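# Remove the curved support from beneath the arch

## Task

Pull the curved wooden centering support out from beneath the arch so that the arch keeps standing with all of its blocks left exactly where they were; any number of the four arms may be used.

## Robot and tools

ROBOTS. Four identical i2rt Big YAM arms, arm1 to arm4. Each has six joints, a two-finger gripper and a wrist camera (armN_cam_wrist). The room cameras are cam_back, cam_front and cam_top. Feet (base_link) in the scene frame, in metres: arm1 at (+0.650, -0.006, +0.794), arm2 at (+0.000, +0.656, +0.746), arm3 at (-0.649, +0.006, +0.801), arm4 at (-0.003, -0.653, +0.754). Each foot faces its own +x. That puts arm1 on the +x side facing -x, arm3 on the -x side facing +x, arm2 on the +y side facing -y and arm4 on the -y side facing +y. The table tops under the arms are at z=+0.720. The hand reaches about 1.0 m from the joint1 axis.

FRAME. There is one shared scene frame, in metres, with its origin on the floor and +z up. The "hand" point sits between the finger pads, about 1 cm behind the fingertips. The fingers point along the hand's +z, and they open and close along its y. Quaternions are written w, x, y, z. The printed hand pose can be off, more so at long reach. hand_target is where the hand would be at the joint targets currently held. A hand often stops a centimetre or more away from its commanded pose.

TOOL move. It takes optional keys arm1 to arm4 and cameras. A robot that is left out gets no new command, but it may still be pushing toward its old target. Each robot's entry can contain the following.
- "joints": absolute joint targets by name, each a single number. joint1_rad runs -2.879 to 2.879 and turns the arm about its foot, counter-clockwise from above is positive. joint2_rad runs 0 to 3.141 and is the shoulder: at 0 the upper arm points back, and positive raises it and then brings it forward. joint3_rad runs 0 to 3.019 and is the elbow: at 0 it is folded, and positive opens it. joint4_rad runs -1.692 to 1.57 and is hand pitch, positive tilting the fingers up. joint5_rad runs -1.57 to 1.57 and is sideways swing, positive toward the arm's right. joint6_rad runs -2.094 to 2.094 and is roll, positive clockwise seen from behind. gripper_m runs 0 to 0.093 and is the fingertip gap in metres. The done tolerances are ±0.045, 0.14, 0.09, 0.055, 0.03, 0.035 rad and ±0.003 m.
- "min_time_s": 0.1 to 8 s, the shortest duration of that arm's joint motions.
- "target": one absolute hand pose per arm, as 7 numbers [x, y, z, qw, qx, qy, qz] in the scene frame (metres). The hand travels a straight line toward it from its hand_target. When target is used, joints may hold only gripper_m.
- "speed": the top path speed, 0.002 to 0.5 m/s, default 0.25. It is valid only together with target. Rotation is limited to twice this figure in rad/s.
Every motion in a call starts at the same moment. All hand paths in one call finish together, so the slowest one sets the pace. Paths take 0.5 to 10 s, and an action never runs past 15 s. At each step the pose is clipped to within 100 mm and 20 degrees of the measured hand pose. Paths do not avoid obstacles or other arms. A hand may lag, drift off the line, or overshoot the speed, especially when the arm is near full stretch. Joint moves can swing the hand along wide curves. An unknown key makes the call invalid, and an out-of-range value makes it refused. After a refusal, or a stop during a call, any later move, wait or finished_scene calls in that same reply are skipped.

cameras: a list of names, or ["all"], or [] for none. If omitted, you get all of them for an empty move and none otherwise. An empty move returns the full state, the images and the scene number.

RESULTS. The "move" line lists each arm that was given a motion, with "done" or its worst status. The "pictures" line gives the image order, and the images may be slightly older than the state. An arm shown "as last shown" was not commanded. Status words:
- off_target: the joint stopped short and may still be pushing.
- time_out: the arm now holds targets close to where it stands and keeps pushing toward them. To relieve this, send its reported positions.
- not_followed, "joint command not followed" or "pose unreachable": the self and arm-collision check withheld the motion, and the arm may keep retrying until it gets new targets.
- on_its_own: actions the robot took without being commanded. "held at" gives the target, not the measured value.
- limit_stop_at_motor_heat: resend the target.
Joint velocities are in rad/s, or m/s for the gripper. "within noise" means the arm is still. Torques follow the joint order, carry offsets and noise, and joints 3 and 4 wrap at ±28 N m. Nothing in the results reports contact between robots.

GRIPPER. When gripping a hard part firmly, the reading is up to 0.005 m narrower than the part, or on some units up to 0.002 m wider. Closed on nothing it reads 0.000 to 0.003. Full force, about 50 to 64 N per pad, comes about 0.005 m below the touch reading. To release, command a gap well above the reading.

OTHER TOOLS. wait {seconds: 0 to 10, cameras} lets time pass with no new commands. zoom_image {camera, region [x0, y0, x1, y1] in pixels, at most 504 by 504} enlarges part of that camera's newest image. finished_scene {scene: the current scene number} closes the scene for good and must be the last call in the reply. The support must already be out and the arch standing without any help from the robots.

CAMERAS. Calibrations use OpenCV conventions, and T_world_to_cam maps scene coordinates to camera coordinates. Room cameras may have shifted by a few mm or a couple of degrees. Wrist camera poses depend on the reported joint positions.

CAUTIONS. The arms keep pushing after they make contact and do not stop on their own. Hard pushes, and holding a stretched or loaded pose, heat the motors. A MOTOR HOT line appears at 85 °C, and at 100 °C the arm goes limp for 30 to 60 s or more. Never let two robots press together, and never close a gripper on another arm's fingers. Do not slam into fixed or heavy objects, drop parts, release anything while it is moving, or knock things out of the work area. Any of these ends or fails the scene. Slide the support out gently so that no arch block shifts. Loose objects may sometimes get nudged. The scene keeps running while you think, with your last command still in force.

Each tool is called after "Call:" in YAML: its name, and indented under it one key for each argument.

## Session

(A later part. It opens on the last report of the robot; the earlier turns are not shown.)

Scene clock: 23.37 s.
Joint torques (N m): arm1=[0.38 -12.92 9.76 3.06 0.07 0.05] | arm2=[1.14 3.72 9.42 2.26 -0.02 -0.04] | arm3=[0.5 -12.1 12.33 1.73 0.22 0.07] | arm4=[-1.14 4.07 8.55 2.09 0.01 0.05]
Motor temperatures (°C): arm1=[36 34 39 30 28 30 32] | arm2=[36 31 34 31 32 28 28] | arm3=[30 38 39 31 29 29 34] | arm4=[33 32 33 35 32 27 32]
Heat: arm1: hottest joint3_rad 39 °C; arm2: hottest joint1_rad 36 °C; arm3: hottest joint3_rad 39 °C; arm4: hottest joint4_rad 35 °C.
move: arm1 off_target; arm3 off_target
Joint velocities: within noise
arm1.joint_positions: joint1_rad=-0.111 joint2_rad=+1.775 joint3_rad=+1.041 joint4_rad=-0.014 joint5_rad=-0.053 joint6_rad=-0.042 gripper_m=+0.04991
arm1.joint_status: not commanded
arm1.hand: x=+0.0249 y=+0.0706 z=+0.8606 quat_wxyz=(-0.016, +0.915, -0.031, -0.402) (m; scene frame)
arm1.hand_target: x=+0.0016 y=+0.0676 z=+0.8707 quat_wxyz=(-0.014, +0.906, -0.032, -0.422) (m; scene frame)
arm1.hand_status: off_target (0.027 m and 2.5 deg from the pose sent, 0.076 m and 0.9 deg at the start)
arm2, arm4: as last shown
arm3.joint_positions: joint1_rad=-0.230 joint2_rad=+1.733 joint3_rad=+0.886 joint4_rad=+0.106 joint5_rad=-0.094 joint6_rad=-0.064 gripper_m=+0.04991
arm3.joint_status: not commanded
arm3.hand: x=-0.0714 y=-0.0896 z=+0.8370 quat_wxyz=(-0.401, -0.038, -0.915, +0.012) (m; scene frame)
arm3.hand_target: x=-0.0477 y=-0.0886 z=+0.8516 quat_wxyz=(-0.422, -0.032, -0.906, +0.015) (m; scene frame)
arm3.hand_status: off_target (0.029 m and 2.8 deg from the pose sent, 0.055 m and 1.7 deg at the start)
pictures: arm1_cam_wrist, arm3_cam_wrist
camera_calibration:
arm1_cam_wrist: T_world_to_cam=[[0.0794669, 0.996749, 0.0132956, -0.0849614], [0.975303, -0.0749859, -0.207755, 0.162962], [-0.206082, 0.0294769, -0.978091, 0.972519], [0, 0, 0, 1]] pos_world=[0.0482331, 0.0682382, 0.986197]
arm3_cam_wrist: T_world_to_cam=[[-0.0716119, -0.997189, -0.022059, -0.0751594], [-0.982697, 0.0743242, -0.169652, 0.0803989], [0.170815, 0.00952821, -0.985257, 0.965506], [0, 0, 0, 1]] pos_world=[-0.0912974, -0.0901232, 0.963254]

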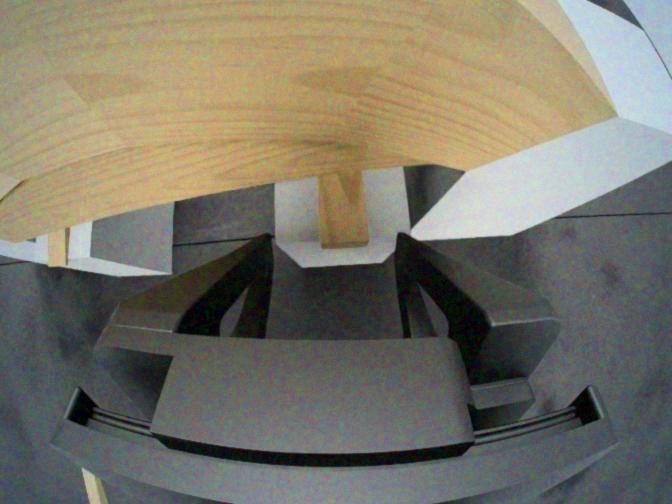

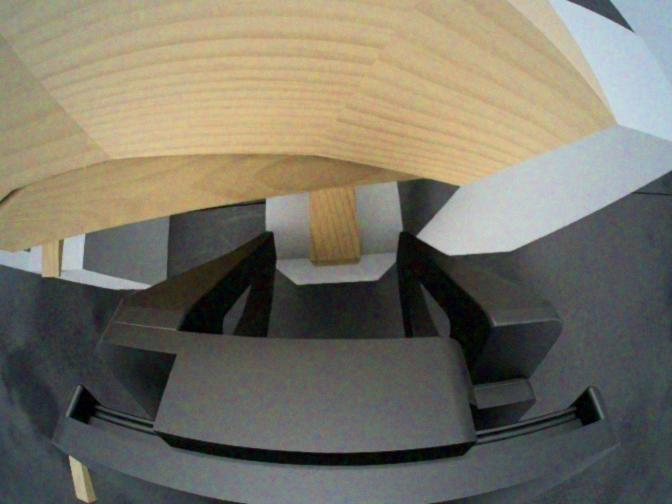

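Call:
move:
  arm3: {"joints":{"gripper_m":0.025}}
  arm1: {"target":[-0.007,0.068,0.863,0.0147,-0.9058,0.0316,0.4223],"speed":0.05}

Call:
move:
  arm3: {"joints":{"gripper_m":0.011}}
  arm1: {"joints":{"gripper_m":0.022}}

Call:
move:
  arm1: {"joints":{"gripper_m":0.011}}
  cameras: ["arm1_cam_wrist","arm3_cam_wrist"]

Scene clock: 24.67 s.
Joint torques (N m): arm1=[0.44 -13.22 9.68 3.08 0.08 0.04] | arm2=[1.2 3.72 9.32 2.3 0 -0.06] | arm3=[0.56 -12.28 12.34 1.77 0.22 0.06] | arm4=[-0.79 4.01 8.59 2.17 -0.01 0.01]
Motor temperatures (°C): arm1=[36 34 39 30 28 30 32] | arm2=[36 31 34 31 32 28 28] | arm3=[30 38 39 31 29 29 34] | arm4=[33 32 33 35 32 27 32]
Heat: arm1: hottest joint3_rad 39 °C; arm2: hottest joint1_rad 36 °C; arm3: hottest joint3_rad 39 °C; arm4: hottest joint4_rad 35 °C.
move: arm1 off_target; arm3 done
Joint velocities: within noise
arm1.joint_positions: joint1_rad=-0.111 joint2_rad=+1.801 joint3_rad=+1.058 joint4_rad=-0.005 joint5_rad=-0.051 joint6_rad=-0.041 gripper_m=+0.04991
arm1.joint_status: not commanded
arm1.hand: x=+0.0182 y=+0.0718 z=+0.8539 quat_wxyz=(-0.016, +0.915, -0.032, -0.402) (m; scene frame)
arm1.hand_target: x=-0.0053 y=+0.0676 z=+0.8636 quat_wxyz=(-0.014, +0.906, -0.032, -0.422) (m; scene frame)
arm1.hand_status: off_target (0.027 m and 2.5 deg from the pose sent, 0.032 m and 2.5 deg at the start)
arm2, arm4: as last shown
arm3.joint_positions: joint1_rad=-0.230 joint2_rad=+1.733 joint3_rad=+0.886 joint4_rad=+0.106 joint5_rad=-0.094 joint6_rad=-0.064 gripper_m=+0.02509
arm3.joint_status: all done
arm3.hand: x=-0.0714 y=-0.0896 z=+0.8370 quat_wxyz=(-0.401, -0.038, -0.915, +0.012) (m; scene frame)
arm3.hand_target: x=-0.0477 y=-0.0885 z=+0.8516 quat_wxyz=(-0.422, -0.032, -0.906, +0.015) (m; scene frame)
arm3.hand_status: not commanded
pictures: none

Scene clock: 25.43 s.
Joint torques (N m): arm1=[0.44 -13.22 9.69 3.06 -0.04 0.03] | arm2=[1.26 3.66 9.33 2.28 -0.02 -0.03] | arm3=[0.5 -12.34 12.34 1.72 0.22 0.06] | arm4=[-1.32 3.96 8.65 2.07 -0.01 0.02]
Motor temperatures (°C): arm1=[36 34 39 30 28 30 32] | arm2=[36 31 34 31 32 28 28] | arm3=[30 38 39 31 29 29 34] | arm4=[33 32 33 35 32 27 32]
Heat: arm1: hottest joint3_rad 39 °C; arm2: hottest joint1_rad 36 °C; arm3: hottest joint3_rad 39 °C; arm4: hottest joint4_rad 35 °C.
move: arm1 done; arm3 off_target
Joint velocities: within noise
arm1.joint_positions: joint1_rad=-0.111 joint2_rad=+1.801 joint3_rad=+1.058 joint4_rad=-0.005 joint5_rad=-0.048 joint6_rad=-0.041 gripper_m=+0.02211
arm1.joint_status: all done
arm1.hand: x=+0.0182 y=+0.0724 z=+0.8539 quat_wxyz=(-0.017, +0.915, -0.033, -0.402) (m; scene frame)
arm1.hand_target: x=-0.0052 y=+0.0676 z=+0.8634 quat_wxyz=(-0.014, +0.906, -0.031, -0.422) (m; scene frame)
arm1.hand_status: not commanded
arm2, arm4: as last shown
arm3.joint_positions: joint1_rad=-0.229 joint2_rad=+1.733 joint3_rad=+0.886 joint4_rad=+0.106 joint5_rad=-0.094 joint6_rad=-0.064 gripper_m=+0.01706
arm3.joint_status: gripper_m off_target (ended at +0.01709, target +0.01100)
arm3.hand: x=-0.0713 y=-0.0891 z=+0.8370 quat_wxyz=(-0.401, -0.038, -0.915, +0.011) (m; scene frame)
arm3.hand_target: x=-0.0477 y=-0.0886 z=+0.8516 quat_wxyz=(-0.422, -0.032, -0.906, +0.015) (m; scene frame)
arm3.hand_status: not commanded
pictures: none

Scene clock: 25.87 s.
Joint torques (N m): arm1=[0.56 -13.33 9.7 3.07 -0.13 0.03] | arm2=[1.2 3.6 9.29 2.26 -0.02 -0.06] | arm3=[0.32 -12.1 12.34 1.74 0.22 0.06] | arm4=[-1.32 3.78 8.58 1.96 -0.01 0.02]
Motor temperatures (°C): arm1=[36 34 39 30 28 30 32] | arm2=[36 31 34 31 32 28 28] | arm3=[30 38 40 31 29 29 34] | arm4=[33 32 33 35 32 27 32]
Heat: arm1: hottest joint3_rad 39 °C; arm2: hottest joint1_rad 36 °C; arm3: hottest joint3_rad 40 °C; arm4: hottest joint4_rad 35 °C.
move: arm1 off_target
Joint velocities: within noise
arm1.joint_positions: joint1_rad=-0.111 joint2_rad=+1.801 joint3_rad=+1.058 joint4_rad=-0.005 joint5_rad=-0.045 joint6_rad=-0.041 gripper_m=+0.01714
arm1.joint_status: gripper_m off_target (ended at +0.01716, target +0.01100)
arm1.hand: x=+0.0183 y=+0.0728 z=+0.8539 quat_wxyz=(-0.019, +0.915, -0.033, -0.402) (m; scene frame)
arm1.hand_target: x=-0.0052 y=+0.0676 z=+0.8634 quat_wxyz=(-0.014, +0.906, -0.032, -0.422) (m; scene frame)
arm1.hand_status: not commanded
arm2, arm3, arm4: as last shown
pictures: arm1_cam_wrist, arm3_cam_wrist
camera_calibration:
arm1_cam_wrist: T_world_to_cam=[[0.0858081, 0.996167, 0.0169673, -0.089727], [0.975074, -0.0804693, -0.206772, 0.167757], [-0.204614, 0.034287, -0.978242, 0.964267], [0, 0, 0, 1]] pos_world=[0.041426, 0.0698206, 0.979497]
arm3_cam_wrist: T_world_to_cam=[[-0.0708903, -0.997239, -0.0221183, -0.0745343], [-0.982751, 0.0736231, -0.169646, 0.0803866], [0.170806, 0.00971054, -0.985257, 0.965499], [0, 0, 0, 1]] pos_world=[-0.0911965, -0.0896223, 0.963253]

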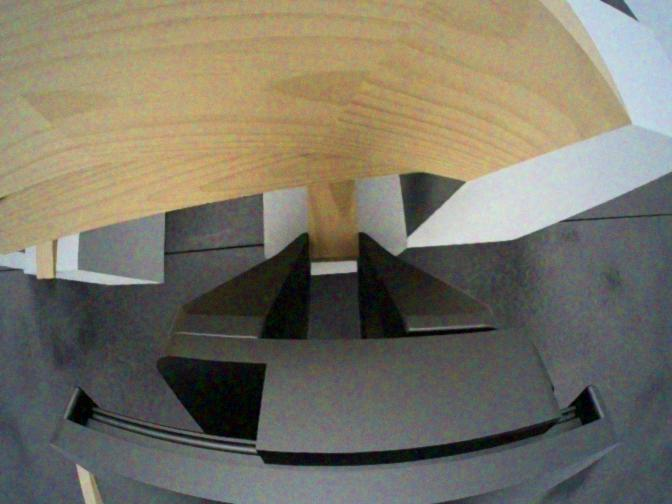

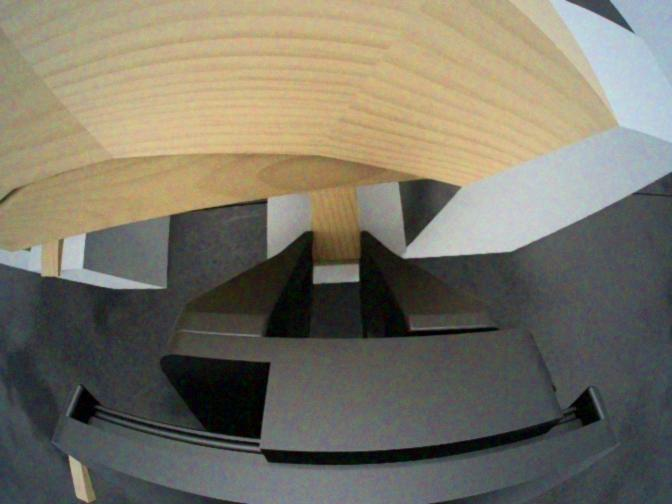

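Call:
move:
  arm3: {"target":[-0.19,-0.082,0.853,0.4224,0.0316,0.9058,-0.0147],"speed":0.1}
  arm1: {"target":[0.14,0.061,0.865,0.0147,-0.9058,0.0316,0.4223],"speed":0.1}
  cameras: ["cam_top","cam_front"]

Scene clock: 28.13 s.
Joint torques (N m): arm1=[-1.55 -11.99 4.9 3.11 -0.16 -0.19] | arm2=[1.2 3.9 9.32 2.28 0 -0.05] | arm3=[-1.03 -10.81 7.08 1.85 -0.1 0] | arm4=[-1.08 3.84 8.7 2.02 0 0.04]
Motor temperatures (°C): arm1=[36 34 39 30 28 30 32] | arm2=[36 31 34 31 32 28 28] | arm3=[30 38 40 31 29 29 34] | arm4=[33 32 33 35 32 27 32]
Heat: arm1: hottest joint3_rad 39 °C; arm2: hottest joint1_rad 36 °C; arm3: hottest joint3_rad 40 °C; arm4: hottest joint4_rad 35 °C.
move: arm1 off_target; arm3 off_target
Joint velocities: within noise
arm1.joint_positions: joint1_rad=-0.116 joint2_rad=+1.541 joint3_rad=+0.696 joint4_rad=+0.108 joint5_rad=-0.067 joint6_rad=-0.041 gripper_m=+0.01714
arm1.joint_status: not commanded
arm1.hand: x=+0.1391 y=+0.0546 z=+0.8555 quat_wxyz=(-0.010, +0.913, -0.031, -0.407) (m; scene frame)
arm1.hand_target: x=+0.1399 y=+0.0609 z=+0.8649 quat_wxyz=(-0.015, +0.906, -0.031, -0.422) (m; scene frame)
arm1.hand_status: off_target (0.011 m and 1.9 deg from the pose sent, 0.123 m and 2.6 deg at the start)
arm2.joint_positions: joint1_rad=+0.031 joint2_rad=+0.603 joint3_rad=+1.457 joint4_rad=-1.387 joint5_rad=-0.263 joint6_rad=+0.761 gripper_m=+0.09396
arm2.joint_status: not commanded
arm2.hand: x=+0.0421 y=+0.4486 z=+1.3126 quat_wxyz=(-0.497, -0.768, -0.393, +0.094) (m; scene frame)
arm2.hand_target: x=+0.0421 y=+0.4516 z=+1.3209 quat_wxyz=(-0.505, -0.763, -0.391, +0.098) (m; scene frame)
arm2.hand_status: not commanded
arm3.joint_positions: joint1_rad=-0.266 joint2_rad=+1.470 joint3_rad=+0.542 joint4_rad=+0.192 joint5_rad=-0.131 joint6_rad=-0.093 gripper_m=+0.01706
arm3.joint_status: not commanded
arm3.hand: x=-0.1929 y=-0.0769 z=+0.8407 quat_wxyz=(-0.405, -0.034, -0.914, +0.009) (m; scene frame)
arm3.hand_target: x=-0.1900 y=-0.0819 z=+0.8529 quat_wxyz=(-0.422, -0.032, -0.906, +0.015) (m; scene frame)
arm3.hand_status: off_target (0.014 m and 2.3 deg from the pose sent, 0.120 m and 2.8 deg at the start)
arm4.joint_positions: joint1_rad=-0.454 joint2_rad=+0.631 joint3_rad=+1.450 joint4_rad=-1.565 joint5_rad=-0.075 joint6_rad=-0.150 gripper_m=+0.09396
arm4.joint_status: not commanded
arm4.hand: x=+0.0668 y=-0.4724 z=+1.2759 quat_wxyz=(-0.346, +0.552, -0.728, -0.214) (m; scene frame)
arm4.hand_target: x=+0.0658 y=-0.4742 z=+1.2836 quat_wxyz=(-0.354, +0.550, -0.724, -0.218) (m; scene frame)
arm4.hand_status: not commanded
pictures: cam_front, cam_top

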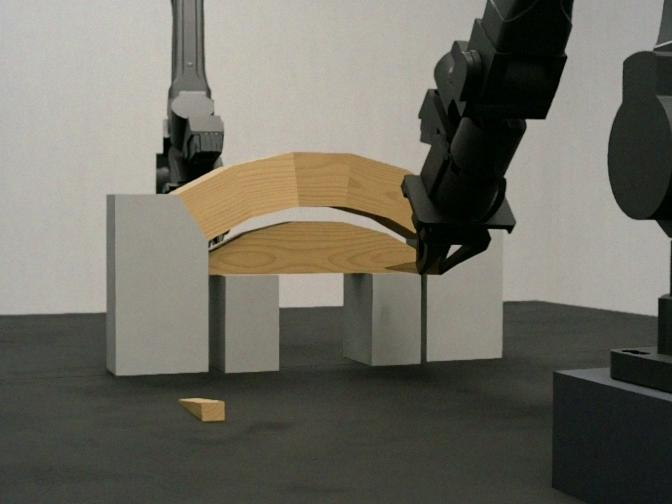

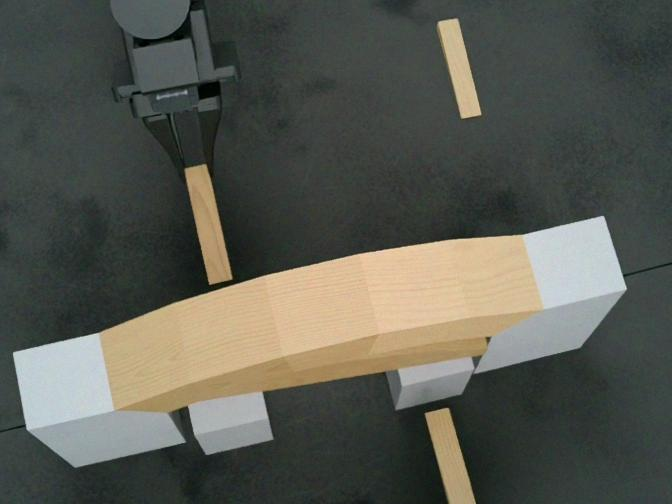

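Call:
move:
  arm3: {"target":[-0.285,-0.2,0.77,0.4224,0.0316,0.9058,-0.0147],"speed":0.3}
  arm1: {"target":[0.27,0.23,0.782,0.0147,-0.9058,0.0316,0.4223],"speed":0.3}

Call:
move:
  arm3: {"target":[-0.285,-0.2,0.731,0.4224,0.0316,0.9058,-0.0147],"speed":0.06}
  arm1: {"target":[0.27,0.23,0.739,0.0147,-0.9058,0.0316,0.4223],"speed":0.06}

Call:
move:
  arm1: {"joints":{"gripper_m":0.04}}
  arm3: {"joints":{"gripper_m":0.04}}

Call:
move:
  arm3: {"target":[-0.29,-0.195,0.84,0.4224,0.0316,0.9058,-0.0147],"speed":0.4}
  arm1: {"target":[0.28,0.225,0.86,0.0147,-0.9058,0.0316,0.4223],"speed":0.4}

Scene clock: 30.77 s.
Joint torques (N m): arm1=[-1.26 -7.65 4.27 2.84 -0.43 -0.26] | arm2=[1.03 3.72 9.39 2.28 0 -0.05] | arm3=[-0.91 -7.77 5.08 1.77 -0.32 -0.01] | arm4=[-1.08 4.37 8.64 2.04 -0.01 0.02]
Motor temperatures (°C): arm1=[36 34 39 30 28 30 32] | arm2=[36 31 34 31 32 28 28] | arm3=[30 38 39 31 29 29 34] | arm4=[33 32 34 35 31 27 32]
Heat: arm1: hottest joint3_rad 39 °C; arm2: hottest joint1_rad 36 °C; arm3: hottest joint3_rad 39 °C; arm4: hottest joint4_rad 35 °C.
move: arm1 done; arm3 done
Joint velocities: within noise
arm1.joint_positions: joint1_rad=-0.705 joint2_rad=+1.656 joint3_rad=+0.522 joint4_rad=+0.297 joint5_rad=-0.496 joint6_rad=-0.457 gripper_m=+0.01714
arm1.joint_status: not commanded
arm1.hand: x=+0.2713 y=+0.2229 z=+0.7848 quat_wxyz=(-0.008, +0.908, -0.034, -0.418) (m; scene frame)
arm1.hand_target: x=+0.2702 y=+0.2299 z=+0.7821 quat_wxyz=(-0.015, +0.906, -0.032, -0.422) (m; scene frame)
arm1.hand_status: done (0.008 m and 0.9 deg from the pose sent, 0.231 m and 1.9 deg at the start)
arm2, arm4: as last shown
arm3.joint_positions: joint1_rad=-0.735 joint2_rad=+1.676 joint3_rad=+0.424 joint4_rad=+0.439 joint5_rad=-0.476 joint6_rad=-0.425 gripper_m=+0.01706
arm3.joint_status: not commanded
arm3.hand: x=-0.2873 y=-0.1941 z=+0.7704 quat_wxyz=(-0.417, -0.035, -0.908, +0.009) (m; scene frame)
arm3.hand_target: x=-0.2850 y=-0.1999 z=+0.7701 quat_wxyz=(-0.422, -0.032, -0.906, +0.015) (m; scene frame)
arm3.hand_status: done (0.006 m and 1.0 deg from the pose sent, 0.169 m and 2.3 deg at the start)
pictures: none

Scene clock: 32.17 s.
Joint torques (N m): arm1=[-1.26 -8.41 3.18 2.86 -0.39 -0.22] | arm2=[1.26 3.72 9.39 2.29 -0.03 -0.05] | arm3=[-0.73 -8.29 4.08 1.91 -0.24 0] | arm4=[-1.08 3.9 8.66 2.07 -0.01 0.04]
Motor temperatures (°C): arm1=[36 34 39 30 28 30 32] | arm2=[36 31 34 31 32 28 28] | arm3=[30 38 39 31 29 29 34] | arm4=[33 32 34 35 31 27 32]
Heat: arm1: hottest joint3_rad 39 °C; arm2: hottest joint1_rad 36 °C; arm3: hottest joint3_rad 39 °C; arm4: hottest joint4_rad 35 °C.
move: arm1 done; arm3 done
Joint velocities: within noise
arm1.joint_positions: joint1_rad=-0.705 joint2_rad=+1.816 joint3_rad=+0.522 joint4_rad=+0.460 joint5_rad=-0.497 joint6_rad=-0.459 gripper_m=+0.01714
arm1.joint_status: not commanded
arm1.hand: x=+0.2702 y=+0.2238 z=+0.7434 quat_wxyz=(-0.009, +0.907, -0.033, -0.419) (m; scene frame)
arm1.hand_target: x=+0.2701 y=+0.2299 z=+0.7392 quat_wxyz=(-0.015, +0.906, -0.032, -0.422) (m; scene frame)
arm1.hand_status: done (0.008 m and 0.8 deg from the pose sent, 0.046 m and 0.9 deg at the start)
arm2, arm4: as last shown
arm3.joint_positions: joint1_rad=-0.735 joint2_rad=+1.846 joint3_rad=+0.424 joint4_rad=+0.605 joint5_rad=-0.477 joint6_rad=-0.427 gripper_m=+0.01706
arm3.joint_status: not commanded
arm3.hand: x=-0.2896 y=-0.1925 z=+0.7315 quat_wxyz=(-0.416, -0.034, -0.909, +0.008) (m; scene frame)
arm3.hand_target: x=-0.2851 y=-0.2000 z=+0.7312 quat_wxyz=(-0.422, -0.031, -0.906, +0.015) (m; scene frame)
arm3.hand_status: done (0.009 m and 1.1 deg from the pose sent, 0.040 m and 1.0 deg at the start)
pictures: none

Scene clock: 32.77 s.
Joint torques (N m): arm1=[-1.26 -8.41 3.14 2.78 -0.38 -0.23] | arm2=[1.08 3.6 9.35 2.25 -0.02 -0.05] | arm3=[-0.85 -8.47 4 1.73 -0.22 0.01] | arm4=[-1.03 4.25 8.55 2.17 0 0.04]
Motor temperatures (°C): arm1=[36 34 39 30 28 30 32] | arm2=[36 31 34 31 32 28 28] | arm3=[30 38 39 31 29 29 34] | arm4=[33 32 34 35 31 27 32]
Heat: arm1: hottest joint3_rad 39 °C; arm2: hottest joint1_rad 36 °C; arm3: hottest joint3_rad 39 °C; arm4: hottest joint4_rad 35 °C.
move: arm1 done; arm3 done
Joint velocities: within noise
arm1.joint_positions: joint1_rad=-0.705 joint2_rad=+1.816 joint3_rad=+0.522 joint4_rad=+0.461 joint5_rad=-0.497 joint6_rad=-0.459 gripper_m=+0.03986
arm1.joint_status: all done
arm1.hand: x=+0.2701 y=+0.2239 z=+0.7435 quat_wxyz=(-0.009, +0.907, -0.033, -0.420) (m; scene frame)
arm1.hand_target: x=+0.2701 y=+0.2299 z=+0.7392 quat_wxyz=(-0.015, +0.906, -0.032, -0.422) (m; scene frame)
arm1.hand_status: not commanded
arm2, arm4: as last shown
arm3.joint_positions: joint1_rad=-0.735 joint2_rad=+1.847 joint3_rad=+0.424 joint4_rad=+0.605 joint5_rad=-0.477 joint6_rad=-0.427 gripper_m=+0.03986
arm3.joint_status: all done
arm3.hand: x=-0.2898 y=-0.1923 z=+0.7311 quat_wxyz=(-0.416, -0.034, -0.909, +0.007) (m; scene frame)
arm3.hand_target: x=-0.2851 y=-0.1999 z=+0.7311 quat_wxyz=(-0.422, -0.031, -0.906, +0.015) (m; scene frame)
arm3.hand_status: not commanded
pictures: none

Scene clock: 34.17 s.
Joint torques (N m): arm1=[-1.26 -7.47 7.6 1.05 -0.4 -0.22] | arm2=[1.26 3.84 9.32 2.28 -0.01 -0.05] | arm3=[-0.97 -8.53 9.24 0.65 -0.26 -0.02] | arm4=[-1.32 4.25 8.64 2.18 -0.03 0.06]
Motor temperatures (°C): arm1=[36 34 39 30 28 30 32] | arm2=[36 31 34 31 32 28 28] | arm3=[30 39 39 31 29 29 34] | arm4=[33 32 34 35 31 27 32]
Heat: arm1: hottest joint3_rad 39 °C; arm2: hottest joint1_rad 36 °C; arm3: hottest joint2_rad 39 °C; arm4: hottest joint4_rad 35 °C.
move: arm1 off_target; arm3 off_target
Joint velocities: within noise
arm1.joint_positions: joint1_rad=-0.713 joint2_rad=+1.399 joint3_rad=+0.518 joint4_rad=+0.028 joint5_rad=-0.505 joint6_rad=-0.466 gripper_m=+0.03993
arm1.joint_status: not commanded
arm1.hand: x=+0.2867 y=+0.2117 z=+0.8477 quat_wxyz=(-0.004, +0.909, -0.034, -0.415) (m; scene frame)
arm1.hand_target: x=+0.2804 y=+0.2247 z=+0.8602 quat_wxyz=(-0.015, +0.906, -0.032, -0.422) (m; scene frame)
arm1.hand_status: off_target (0.019 m and 1.6 deg from the pose sent, 0.117 m and 0.7 deg at the start)
arm2, arm4: as last shown
arm3.joint_positions: joint1_rad=-0.735 joint2_rad=+1.409 joint3_rad=+0.415 joint4_rad=+0.157 joint5_rad=-0.477 joint6_rad=-0.427 gripper_m=+0.03994
arm3.joint_status: not commanded
arm3.hand: x=-0.2996 y=-0.1828 z=+0.8247 quat_wxyz=(-0.409, -0.037, -0.912, +0.002) (m; scene frame)
arm3.hand_target: x=-0.2903 y=-0.1947 z=+0.8401 quat_wxyz=(-0.422, -0.032, -0.906, +0.015) (m; scene frame)
arm3.hand_status: off_target (0.022 m and 2.3 deg from the pose sent, 0.109 m and 1.2 deg at the start)
pictures: none

Call:
move:
  arm1: {"target":[0.18,-0.005,0.862,-0.4868,-0.4868,0.513,0.513],"speed":0.4,"joints":{"gripper_m":0.09}}
  arm3: {"target":[-0.10,-0.012,0.85,0.5734,0.0215,0.8190,-0.0150],"speed":0.4,"joints":{"gripper_m":0.0}}
  cameras: ["arm1_cam_wrist","arm3_cam_wrist"]

Scene clock: 37.73 s.
Joint torques (N m): arm1=[0.5 -7.65 1.94 3.56 0.12 -0.01] | arm2=[1.2 3.66 9.31 2.25 -0.02 -0.05] | arm3=[0.32 -10.05 8.54 2.25 0.28 0.19] | arm4=[-1.03 4.25 8.57 2.07 0.02 0.02]
Motor temperatures (°C): arm1=[36 34 39 30 28 30 32] | arm2=[36 31 34 31 32 28 28] | arm3=[30 39 40 31 29 29 34] | arm4=[33 32 34 35 31 27 32]
Heat: arm1: hottest joint3_rad 39 °C; arm2: hottest joint1_rad 36 °C; arm3: hottest joint3_rad 40 °C; arm4: hottest joint4_rad 35 °C.
move: arm1 done; arm3 off_target
Joint velocities: within noise
arm1.joint_positions: joint1_rad=+0.038 joint2_rad=+1.954 joint3_rad=+0.363 joint4_rad=+1.560 joint5_rad=+0.076 joint6_rad=+1.568 gripper_m=+0.08991
arm1.joint_status: all done
arm1.hand: x=+0.1846 y=+0.0011 z=+0.8628 quat_wxyz=(+0.474, +0.494, -0.519, -0.512) (m; scene frame)
arm1.hand_target: x=+0.1801 y=-0.0049 z=+0.8622 quat_wxyz=(+0.484, +0.489, -0.515, -0.510) (m; scene frame)
arm1.hand_status: done (0.008 m and 1.8 deg from the pose sent, 0.242 m and 95.7 deg at the start; a joint's target at an end of its range on 24 of 96 steps)
arm2, arm4: as last shown
arm3.joint_positions: joint1_rad=-0.070 joint2_rad=+1.756 joint3_rad=+0.570 joint4_rad=+0.803 joint5_rad=+0.020 joint6_rad=+0.006 gripper_m=+0.00017
arm3.joint_status: all done
arm3.hand: x=-0.1176 y=-0.0147 z=+0.8406 quat_wxyz=(-0.556, -0.019, -0.830, +0.018) (m; scene frame)
arm3.hand_target: x=-0.1009 y=-0.0118 z=+0.8504 quat_wxyz=(-0.573, -0.021, -0.819, +0.015) (m; scene frame)
arm3.hand_status: off_target (0.020 m and 2.4 deg from the pose sent, 0.264 m and 21.8 deg at the start)
pictures: arm1_cam_wrist, arm3_cam_wrist
camera_calibration:
arm1_cam_wrist: T_world_to_cam=[[0.0411646, 0.0112868, -0.999089, 0.853236], [0.52797, -0.849176, 0.0121602, -0.103925], [-0.848265, -0.527989, -0.0409151, 0.320201], [0, 0, 0, 1]] pos_world=[0.291361, 0.0711819, 0.866823]
arm3_cam_wrist: T_world_to_cam=[[-0.0414292, -0.999141, -0.00106918, -0.0178068], [-0.864384, 0.0363782, -0.501515, 0.322434], [0.501123, -0.0198532, -0.865148, 0.913647], [0, 0, 0, 1]] pos_world=[-0.179881, -0.0113823, 0.952126]

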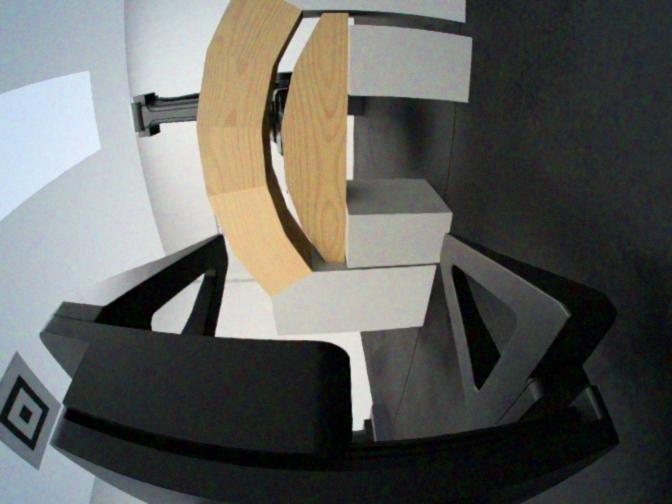

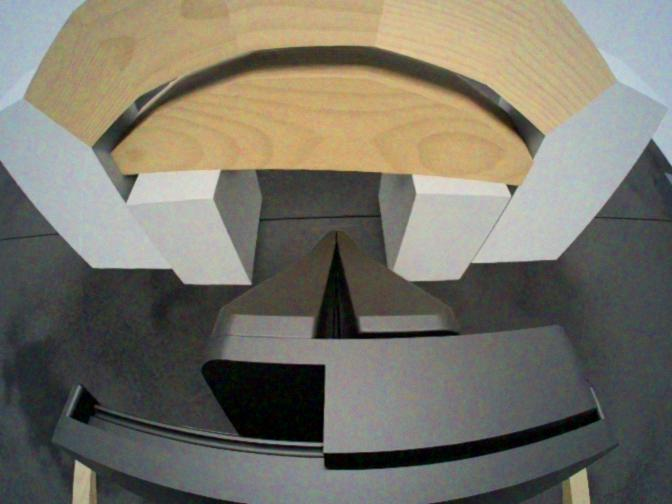

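Call:
move:
  arm3: {"target":[0.008,-0.014,0.843,0.5734,0.0215,0.8190,-0.0150],"speed":0.08}
  arm1: {"target":[0.085,0.0,0.864,-0.4868,-0.4868,0.513,0.513],"speed":0.15}
  cameras: ["arm1_cam_wrist","cam_top","arm3_cam_wrist"]

Scene clock: 40.00 s.
Joint torques (N m): arm1=[-0.85 -10.23 4.18 1.74 -0.12 -0.08] | arm2=[1.32 3.6 9.39 2.25 -0.01 -0.05] | arm3=[0.32 -12.92 11.77 1.02 0.24 0.18] | arm4=[-0.97 4.01 8.65 2.1 -0.02 0.07]
Motor temperatures (°C): arm1=[36 34 39 30 28 30 32] | arm2=[36 31 35 31 32 28 28] | arm3=[30 39 40 31 29 29 34] | arm4=[33 32 34 35 31 27 32]
Heat: arm1: hottest joint3_rad 39 °C; arm2: hottest joint1_rad 36 °C; arm3: hottest joint3_rad 40 °C; arm4: hottest joint4_rad 35 °C.
move: arm1 off_target; arm3 off_target
Joint velocities: within noise
arm1.joint_positions: joint1_rad=+0.038 joint2_rad=+1.985 joint3_rad=+0.607 joint4_rad=+1.392 joint5_rad=+0.063 joint6_rad=+1.568 gripper_m=+0.08991
arm1.joint_status: not commanded
arm1.hand: x=+0.0933 y=-0.0024 z=+0.8746 quat_wxyz=(+0.489, +0.485, -0.505, -0.519) (m; scene frame)
arm1.hand_target: x=+0.0855 y=+0.0001 z=+0.8642 quat_wxyz=(+0.487, +0.487, -0.513, -0.513) (m; scene frame)
arm1.hand_status: off_target (0.014 m and 1.2 deg from the pose sent, 0.100 m and 1.8 deg at the start)
arm2, arm4: as last shown
arm3.joint_positions: joint1_rad=-0.070 joint2_rad=+1.924 joint3_rad=+0.859 joint4_rad=+0.693 joint5_rad=+0.022 joint6_rad=+0.007 gripper_m=+0.00017
arm3.joint_status: not commanded
arm3.hand: x=-0.0167 y=-0.0185 z=+0.8342 quat_wxyz=(-0.561, -0.020, -0.827, +0.019) (m; scene frame)
arm3.hand_target: x=+0.0062 y=-0.0137 z=+0.8439 quat_wxyz=(-0.573, -0.021, -0.819, +0.015) (m; scene frame)
arm3.hand_status: off_target (0.027 m and 1.8 deg from the pose sent, 0.126 m and 2.4 deg at the start)
pictures: arm1_cam_wrist, arm3_cam_wrist, cam_top
camera_calibration:
arm1_cam_wrist: T_world_to_cam=[[-0.00346185, 0.0105196, -0.999939, 0.873713], [0.539031, -0.842218, -0.0107265, -0.0397801], [-0.842279, -0.539035, -0.00275478, 0.20743], [0, 0, 0, 1]] pos_world=[0.199181, 0.0691173, 0.873804]
arm3_cam_wrist: T_world_to_cam=[[-0.0441187, -0.999026, -0.000969641, -0.0174943], [-0.858881, 0.0384254, -0.510731, 0.414247], [0.510271, -0.0217, -0.85974, 0.853141], [0, 0, 0, 1]] pos_world=[-0.080316, -0.0148817, 0.945031]

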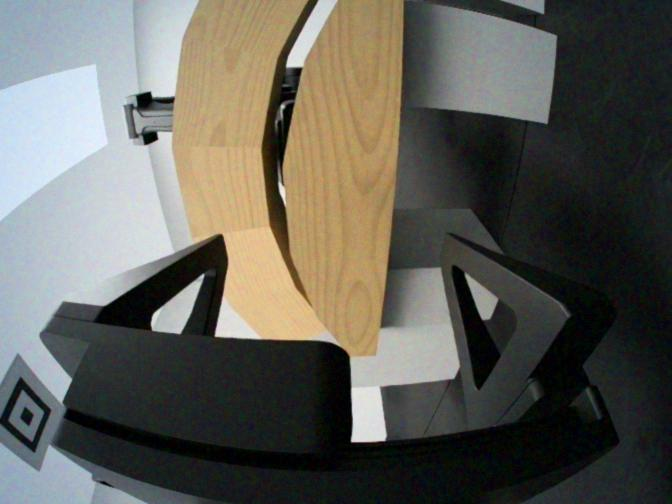

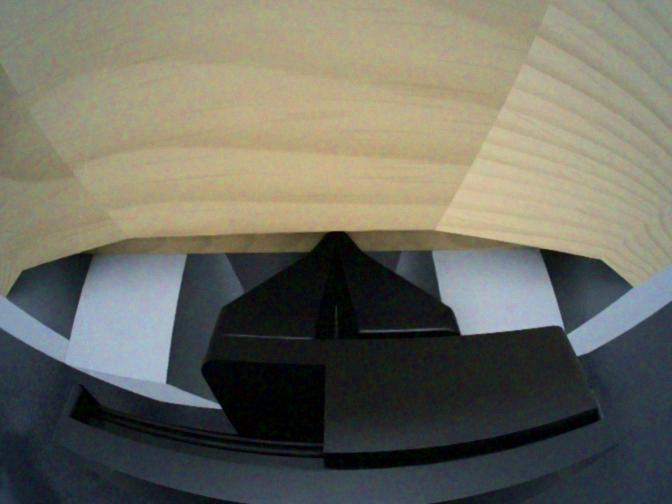

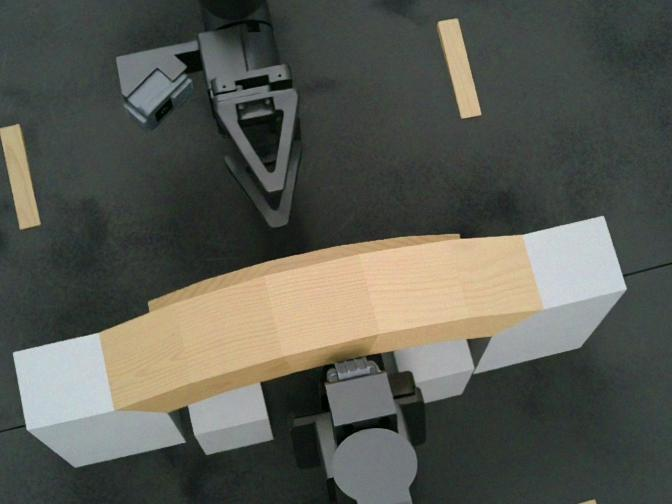

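Call:
move:
  arm1: {"target":[0.028,-0.022,0.862,-0.4868,-0.4868,0.513,0.513],"speed":0.1}
  cameras: ["arm1_cam_wrist","cam_top"]

Scene clock: 41.70 s.
Joint torques (N m): arm1=[0.26 -12.16 5.2 1.78 0.11 -0.08] | arm2=[1.38 3.84 9.29 2.28 0 -0.06] | arm3=[0.38 -12.98 11.79 1.03 0.24 0.2] | arm4=[-1.14 3.49 8.55 1.98 -0.02 0.03]
Motor temperatures (°C): arm1=[36 34 39 30 28 30 32] | arm2=[36 31 35 31 32 28 28] | arm3=[30 39 40 31 29 29 34] | arm4=[33 32 34 35 31 27 32]
Heat: arm1: hottest joint3_rad 39 °C; arm2: hottest joint1_rad 36 °C; arm3: hottest joint3_rad 40 °C; arm4: hottest joint4_rad 35 °C.
move: arm1 off_target
Joint velocities: within noise
arm1.joint_positions: joint1_rad=+0.070 joint2_rad=+2.036 joint3_rad=+0.766 joint4_rad=+1.281 joint5_rad=+0.105 joint6_rad=+1.568 gripper_m=+0.08991
arm1.joint_status: not commanded
arm1.hand: x=+0.0379 y=-0.0157 z=+0.8724 quat_wxyz=(+0.486, +0.484, -0.509, -0.521) (m; scene frame)
arm1.hand_target: x=+0.0287 y=-0.0219 z=+0.8623 quat_wxyz=(+0.487, +0.487, -0.513, -0.513) (m; scene frame)
arm1.hand_status: off_target (0.016 m and 1.1 deg from the pose sent, 0.069 m and 1.2 deg at the start)
arm2, arm3, arm4: as last shown
pictures: arm1_cam_wrist, cam_top
camera_calibration:
arm1_cam_wrist: T_world_to_cam=[[-0.0000440204, 0.010162, -0.999948, 0.871416], [0.531248, -0.847173, -0.0086328, -0.0227249], [-0.847217, -0.531221, -0.00536125, 0.156244], [0, 0, 0, 1]] pos_world=[0.144483, 0.0548926, 0.872013]

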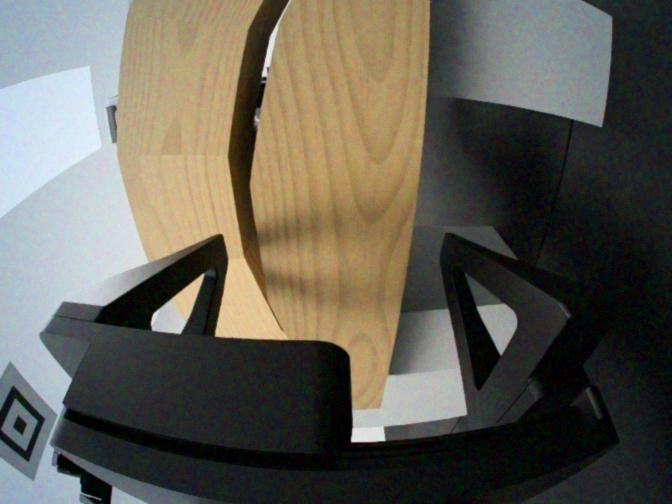

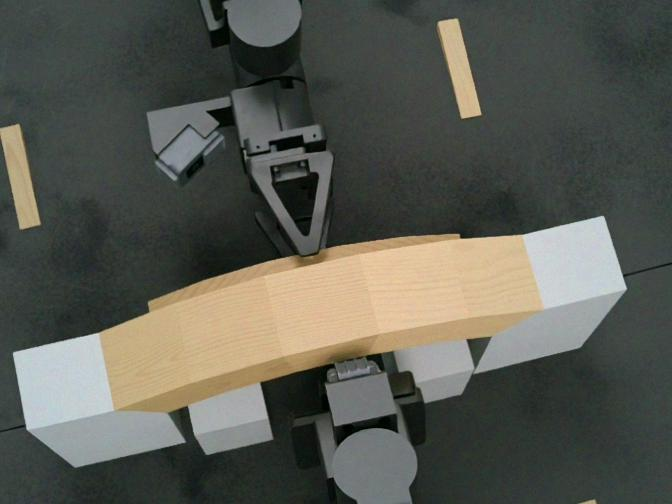

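Call:
move:
  arm1: {"joints":{"gripper_m":0.057}}

Call:
move:
  arm1: {"joints":{"gripper_m":0.044}}
  cameras: ["arm1_cam_wrist"]

Scene clock: 42.53 s.
Joint torques (N m): arm1=[0.38 -12.16 5.3 1.69 0.1 -0.08] | arm2=[1.32 3.55 9.33 2.26 -0.02 -0.06] | arm3=[0.38 -12.92 11.75 1.05 0.24 0.19] | arm4=[-1.03 3.96 8.46 2 -0.01 0.05]
Motor temperatures (°C): arm1=[36 34 39 30 28 30 32] | arm2=[36 31 35 31 32 28 28] | arm3=[30 39 40 31 29 29 34] | arm4=[33 32 34 35 31 27 32]
Heat: arm1: hottest joint3_rad 39 °C; arm2: hottest joint1_rad 36 °C; arm3: hottest joint3_rad 40 °C; arm4: hottest joint4_rad 35 °C.
move: arm1 done
Joint velocities: within noise
arm1.joint_positions: joint1_rad=+0.070 joint2_rad=+2.037 joint3_rad=+0.766 joint4_rad=+1.280 joint5_rad=+0.105 joint6_rad=+1.568 gripper_m=+0.05747
arm1.joint_status: all done
arm1.hand: x=+0.0378 y=-0.0156 z=+0.8718 quat_wxyz=(+0.485, +0.484, -0.509, -0.521) (m; scene frame)
arm1.hand_target: x=+0.0287 y=-0.0219 z=+0.8622 quat_wxyz=(+0.487, +0.487, -0.513, -0.513) (m; scene frame)
arm1.hand_status: not commanded
arm2.joint_positions: joint1_rad=+0.031 joint2_rad=+0.603 joint3_rad=+1.457 joint4_rad=-1.387 joint5_rad=-0.263 joint6_rad=+0.761 gripper_m=+0.09396
arm2.joint_status: not commanded
arm2.hand: x=+0.0421 y=+0.4486 z=+1.3126 quat_wxyz=(-0.497, -0.768, -0.393, +0.094) (m; scene frame)
arm2.hand_target: x=+0.0421 y=+0.4516 z=+1.3209 quat_wxyz=(-0.505, -0.763, -0.391, +0.098) (m; scene frame)
arm2.hand_status: not commanded
arm3.joint_positions: joint1_rad=-0.070 joint2_rad=+1.925 joint3_rad=+0.859 joint4_rad=+0.693 joint5_rad=+0.022 joint6_rad=+0.007 gripper_m=+0.00017
arm3.joint_status: not commanded
arm3.hand: x=-0.0167 y=-0.0185 z=+0.8337 quat_wxyz=(-0.561, -0.020, -0.828, +0.019) (m; scene frame)
arm3.hand_target: x=+0.0062 y=-0.0137 z=+0.8438 quat_wxyz=(-0.573, -0.021, -0.819, +0.015) (m; scene frame)
arm3.hand_status: not commanded
arm4.joint_positions: joint1_rad=-0.454 joint2_rad=+0.631 joint3_rad=+1.450 joint4_rad=-1.565 joint5_rad=-0.075 joint6_rad=-0.150 gripper_m=+0.09396
arm4.joint_status: not commanded
arm4.hand: x=+0.0668 y=-0.4724 z=+1.2759 quat_wxyz=(-0.346, +0.552, -0.728, -0.214) (m; scene frame)
arm4.hand_target: x=+0.0658 y=-0.4742 z=+1.2836 quat_wxyz=(-0.354, +0.550, -0.724, -0.218) (m; scene frame)
arm4.hand_status: not commanded
pictures: none

Scene clock: 42.97 s.
Joint torques (N m): arm1=[0.5 -12.16 5.26 1.68 0.11 -0.1] | arm2=[1.14 3.78 9.36 2.29 -0.03 -0.07] | arm3=[0.5 -13.04 11.73 1.1 0.24 0.18] | arm4=[-1.38 3.96 8.61 2.07 0 0]
Motor temperatures (°C): arm1=[36 35 39 30 28 30 32] | arm2=[36 31 35 31 32 28 28] | arm3=[30 39 40 31 29 29 34] | arm4=[33 32 34 35 31 27 32]
Heat: arm1: hottest joint3_rad 39 °C; arm2: hottest joint1_rad 36 °C; arm3: hottest joint3_rad 40 °C; arm4: hottest joint4_rad 35 °C.
move: arm1 off_target
Joint velocities: within noise
arm1.joint_positions: joint1_rad=+0.070 joint2_rad=+2.037 joint3_rad=+0.766 joint4_rad=+1.280 joint5_rad=+0.105 joint6_rad=+1.569 gripper_m=+0.05639
arm1.joint_status: gripper_m off_target (ended at +0.05641, target +0.04400)
arm1.hand: x=+0.0378 y=-0.0156 z=+0.8718 quat_wxyz=(+0.485, +0.484, -0.509, -0.520) (m; scene frame)
arm1.hand_target: x=+0.0287 y=-0.0219 z=+0.8622 quat_wxyz=(+0.487, +0.487, -0.513, -0.513) (m; scene frame)
arm1.hand_status: not commanded
arm2, arm3, arm4: as last shown
pictures: arm1_cam_wrist
camera_calibration:
arm1_cam_wrist: T_world_to_cam=[[0.00147664, 0.00981872, -0.999951, 0.870721], [0.530959, -0.847364, -0.00753637, -0.0235797], [-0.847397, -0.530921, -0.00646459, 0.157126], [0, 0, 0, 1]] pos_world=[0.144383, 0.0548919, 0.871516]

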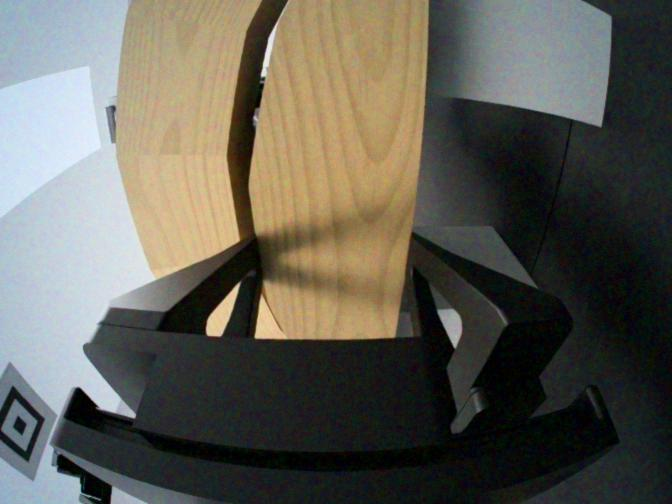

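Call:
move:
  arm1: {"target":[0.20,-0.02,0.873,-0.4868,-0.4868,0.513,0.513],"speed":0.1}
  cameras: ["cam_top"]

Call:
move:
  arm1: {"target":[0.215,-0.003,0.83,-0.4265,-0.5247,0.5774,0.459],"speed":0.12}
  cameras: ["cam_front","cam_top"]

Scene clock: 45.67 s.
Joint torques (N m): arm1=[0.5 -12.51 0.47 5.04 0.16 -0.12] | arm2=[1.32 3.72 9.39 2.33 -0.02 -0.05] | arm3=[0.38 -13.86 9.94 1.07 0.23 0.19] | arm4=[-1.26 4.19 8.54 2.1 -0.02 0.03]
Motor temperatures (°C): arm1=[36 35 39 30 28 30 32] | arm2=[35 31 35 31 32 28 28] | arm3=[30 39 41 31 29 29 34] | arm4=[33 32 34 35 31 27 32]
Heat: arm1: hottest joint3_rad 39 °C; arm2: hottest joint1_rad 35 °C; arm3: hottest joint3_rad 41 °C; arm4: hottest joint4_rad 35 °C.
move: arm1 off_target
Joint velocities: within noise
arm1.joint_positions: joint1_rad=+0.093 joint2_rad=+1.967 joint3_rad=+0.318 joint4_rad=+1.528 joint5_rad=+0.130 joint6_rad=+1.575 gripper_m=+0.05634
arm1.joint_status: not commanded
arm1.hand: x=+0.2044 y=-0.0136 z=+0.8388 quat_wxyz=(+0.450, +0.516, -0.540, -0.490) (m; scene frame)
arm1.hand_target: x=+0.2005 y=-0.0197 z=+0.8720 quat_wxyz=(+0.483, +0.490, -0.517, -0.509) (m; scene frame)
arm1.hand_status: off_target (0.035 m and 6.8 deg from the pose sent, 0.162 m and 1.0 deg at the start; a joint's target at an end of its range on 24 of 72 steps)
arm2, arm4: as last shown
arm3.joint_positions: joint1_rad=-0.070 joint2_rad=+1.931 joint3_rad=+0.881 joint4_rad=+0.692 joint5_rad=+0.022 joint6_rad=+0.007 gripper_m=+0.00017
arm3.joint_status: not commanded
arm3.hand: x=-0.0079 y=-0.0187 z=+0.8390 quat_wxyz=(-0.567, -0.020, -0.823, +0.019) (m; scene frame)
arm3.hand_target: x=+0.0062 y=-0.0137 z=+0.8437 quat_wxyz=(-0.573, -0.021, -0.819, +0.015) (m; scene frame)
arm3.hand_status: not commanded
pictures: cam_top

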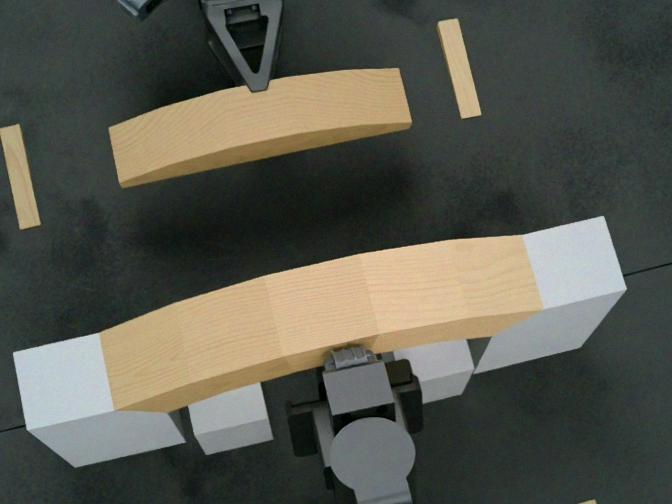

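Scene clock: 47.20 s.
Joint torques (N m): arm1=[-1.55 -12.1 0.53 2.71 -0.04 -0.05] | arm2=[1.26 3.55 9.36 2.29 -0.02 -0.05] | arm3=[0.44 -13.8 9.92 1.11 0.23 0.19] | arm4=[-1.32 3.55 8.64 2.04 0.01 0.02]
Motor temperatures (°C): arm1=[36 35 38 30 28 30 32] | arm2=[35 31 35 31 32 28 28] | arm3=[30 39 41 31 29 29 34] | arm4=[33 32 34 35 31 27 32]
Heat: arm1: hottest joint3_rad 38 °C; arm2: hottest joint1_rad 35 °C; arm3: hottest joint3_rad 41 °C; arm4: hottest joint4_rad 35 °C.
move: arm1 off_target
Joint velocities: within noise
arm1.joint_positions: joint1_rad=+0.080 joint2_rad=+1.926 joint3_rad=+0.289 joint4_rad=+1.362 joint5_rad=+0.123 joint6_rad=+1.607 gripper_m=+0.05634
arm1.joint_status: not commanded
arm1.hand: x=+0.2204 y=-0.0079 z=+0.8095 quat_wxyz=(+0.410, +0.543, -0.581, -0.446) (m; scene frame)
arm1.hand_target: x=+0.2153 y=-0.0031 z=+0.8295 quat_wxyz=(+0.426, +0.524, -0.577, -0.459) (m; scene frame)
arm1.hand_status: off_target (0.022 m and 3.2 deg from the pose sent, 0.017 m and 6.3 deg at the start; a joint's target at an end of its range on 1 of 46 steps)
arm2, arm3, arm4: as last shown
pictures: cam_front, cam_top

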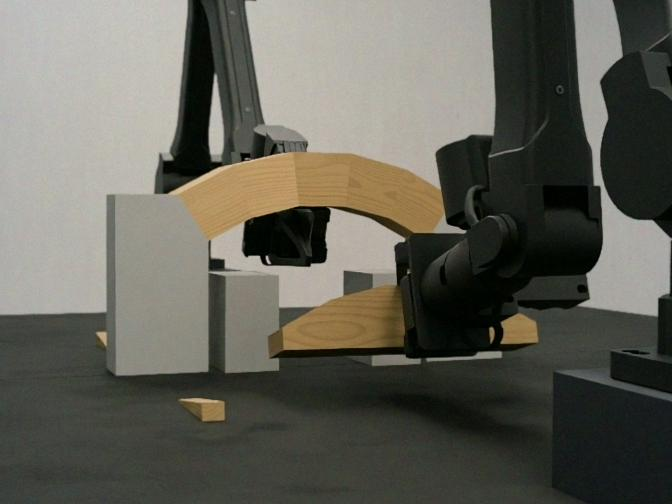

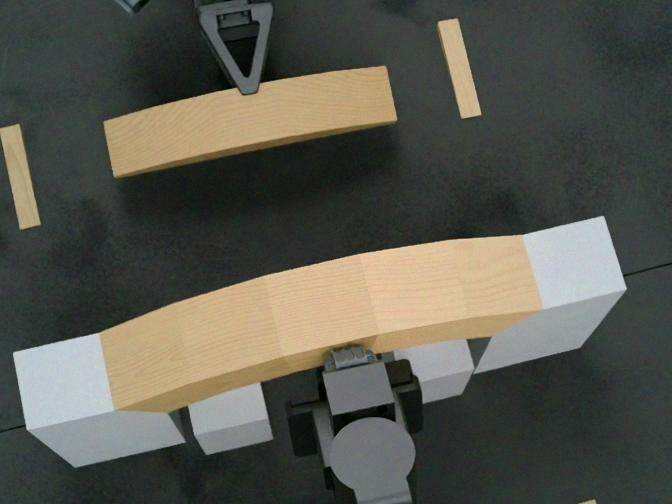

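Call:
move:
  arm1: {"target":[0.215,-0.003,0.8,-0.4265,-0.5247,0.5774,0.459],"speed":0.1}
  arm3: {"target":[-0.13,-0.01,0.845,0.5734,0.0215,0.8190,-0.0150],"speed":0.3}

Call:
move:
  arm1: {"target":[0.215,-0.003,0.785,-0.4265,-0.5247,0.5774,0.459],"speed":0.06}
  cameras: ["cam_front"]

Scene clock: 48.73 s.
Joint torques (N m): arm1=[-1.2 -8.94 0.87 4.97 0 -0.09] | arm2=[1.2 3.9 9.33 2.29 -0.01 -0.06] | arm3=[0.56 -12.98 4.41 2.19 0.29 0.19] | arm4=[-1.08 3.84 8.57 2.07 -0.02 0.04]
Motor temperatures (°C): arm1=[36 35 38 30 28 30 32] | arm2=[35 31 35 31 32 28 28] | arm3=[30 39 41 31 29 29 34] | arm4=[33 32 34 35 31 27 32]
Heat: arm1: hottest joint3_rad 38 °C; arm2: hottest joint1_rad 35 °C; arm3: hottest joint3_rad 41 °C; arm4: hottest joint4_rad 35 °C.
move: arm1 off_target; arm3 off_target
Joint velocities: within noise
arm1.joint_positions: joint1_rad=+0.080 joint2_rad=+2.046 joint3_rad=+0.297 joint4_rad=+1.452 joint5_rad=+0.123 joint6_rad=+1.607 gripper_m=+0.05634
arm1.joint_status: not commanded
arm1.hand: x=+0.2262 y=-0.0073 z=+0.7840 quat_wxyz=(+0.404, +0.548, -0.586, -0.440) (m; scene frame)
arm1.hand_target: x=+0.2157 y=-0.0030 z=+0.7999 quat_wxyz=(+0.426, +0.525, -0.577, -0.458) (m; scene frame)
arm1.hand_status: off_target (0.020 m and 4.4 deg from the pose sent, 0.012 m and 3.2 deg at the start)
arm2, arm4: as last shown
arm3.joint_positions: joint1_rad=-0.070 joint2_rad=+1.775 joint3_rad=+0.528 joint4_rad=+0.866 joint5_rad=+0.023 joint6_rad=+0.007 gripper_m=+0.00017
arm3.joint_status: not commanded
arm3.hand: x=-0.1325 y=-0.0149 z=+0.8304 quat_wxyz=(-0.557, -0.021, -0.830, +0.019) (m; scene frame)
arm3.hand_target: x=-0.1301 y=-0.0100 z=+0.8448 quat_wxyz=(-0.573, -0.021, -0.819, +0.015) (m; scene frame)
arm3.hand_status: off_target (0.016 m and 2.3 deg from the pose sent, 0.122 m and 1.0 deg at the start)
pictures: none

Scene clock: 49.80 s.
Joint torques (N m): arm1=[-1.32 -8.82 0.36 4.64 0.03 -0.09] | arm2=[1.03 3.66 9.39 2.35 -0.02 -0.04] | arm3=[0.5 -12.98 4.44 2.18 0.29 0.19] | arm4=[-1.03 4.42 8.54 2.17 0 0.03]
Motor temperatures (°C): arm1=[36 35 38 30 28 30 32] | arm2=[35 31 35 31 32 28 28] | arm3=[30 39 40 31 29 29 34] | arm4=[33 32 35 35 31 27 32]
Heat: arm1: hottest joint3_rad 38 °C; arm2: hottest joint1_rad 35 °C; arm3: hottest joint3_rad 40 °C; arm4: hottest joint3_rad 35 °C.
move: arm1 off_target
Joint velocities: within noise
arm1.joint_positions: joint1_rad=+0.080 joint2_rad=+2.117 joint3_rad=+0.316 joint4_rad=+1.522 joint5_rad=+0.123 joint6_rad=+1.607 gripper_m=+0.05634
arm1.joint_status: not commanded
arm1.hand: x=+0.2232 y=-0.0074 z=+0.7749 quat_wxyz=(+0.409, +0.544, -0.582, -0.445) (m; scene frame)
arm1.hand_target: x=+0.2154 y=-0.0030 z=+0.7850 quat_wxyz=(+0.426, +0.525, -0.577, -0.458) (m; scene frame)
arm1.hand_status: off_target (0.014 m and 3.4 deg from the pose sent, 0.012 m and 4.4 deg at the start)
arm2, arm3, arm4: as last shown
pictures: cam_front

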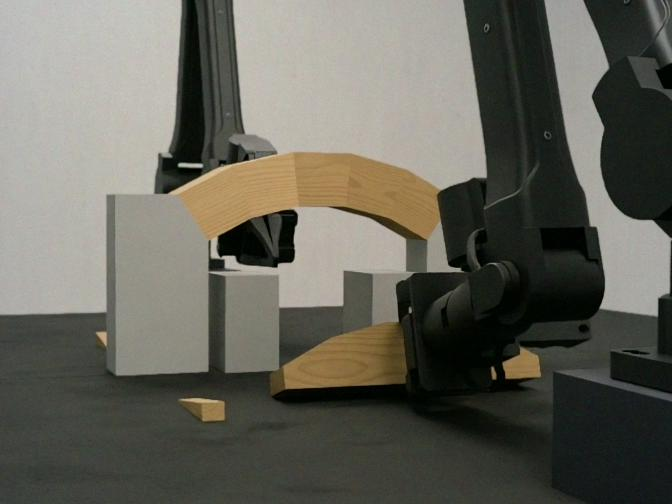

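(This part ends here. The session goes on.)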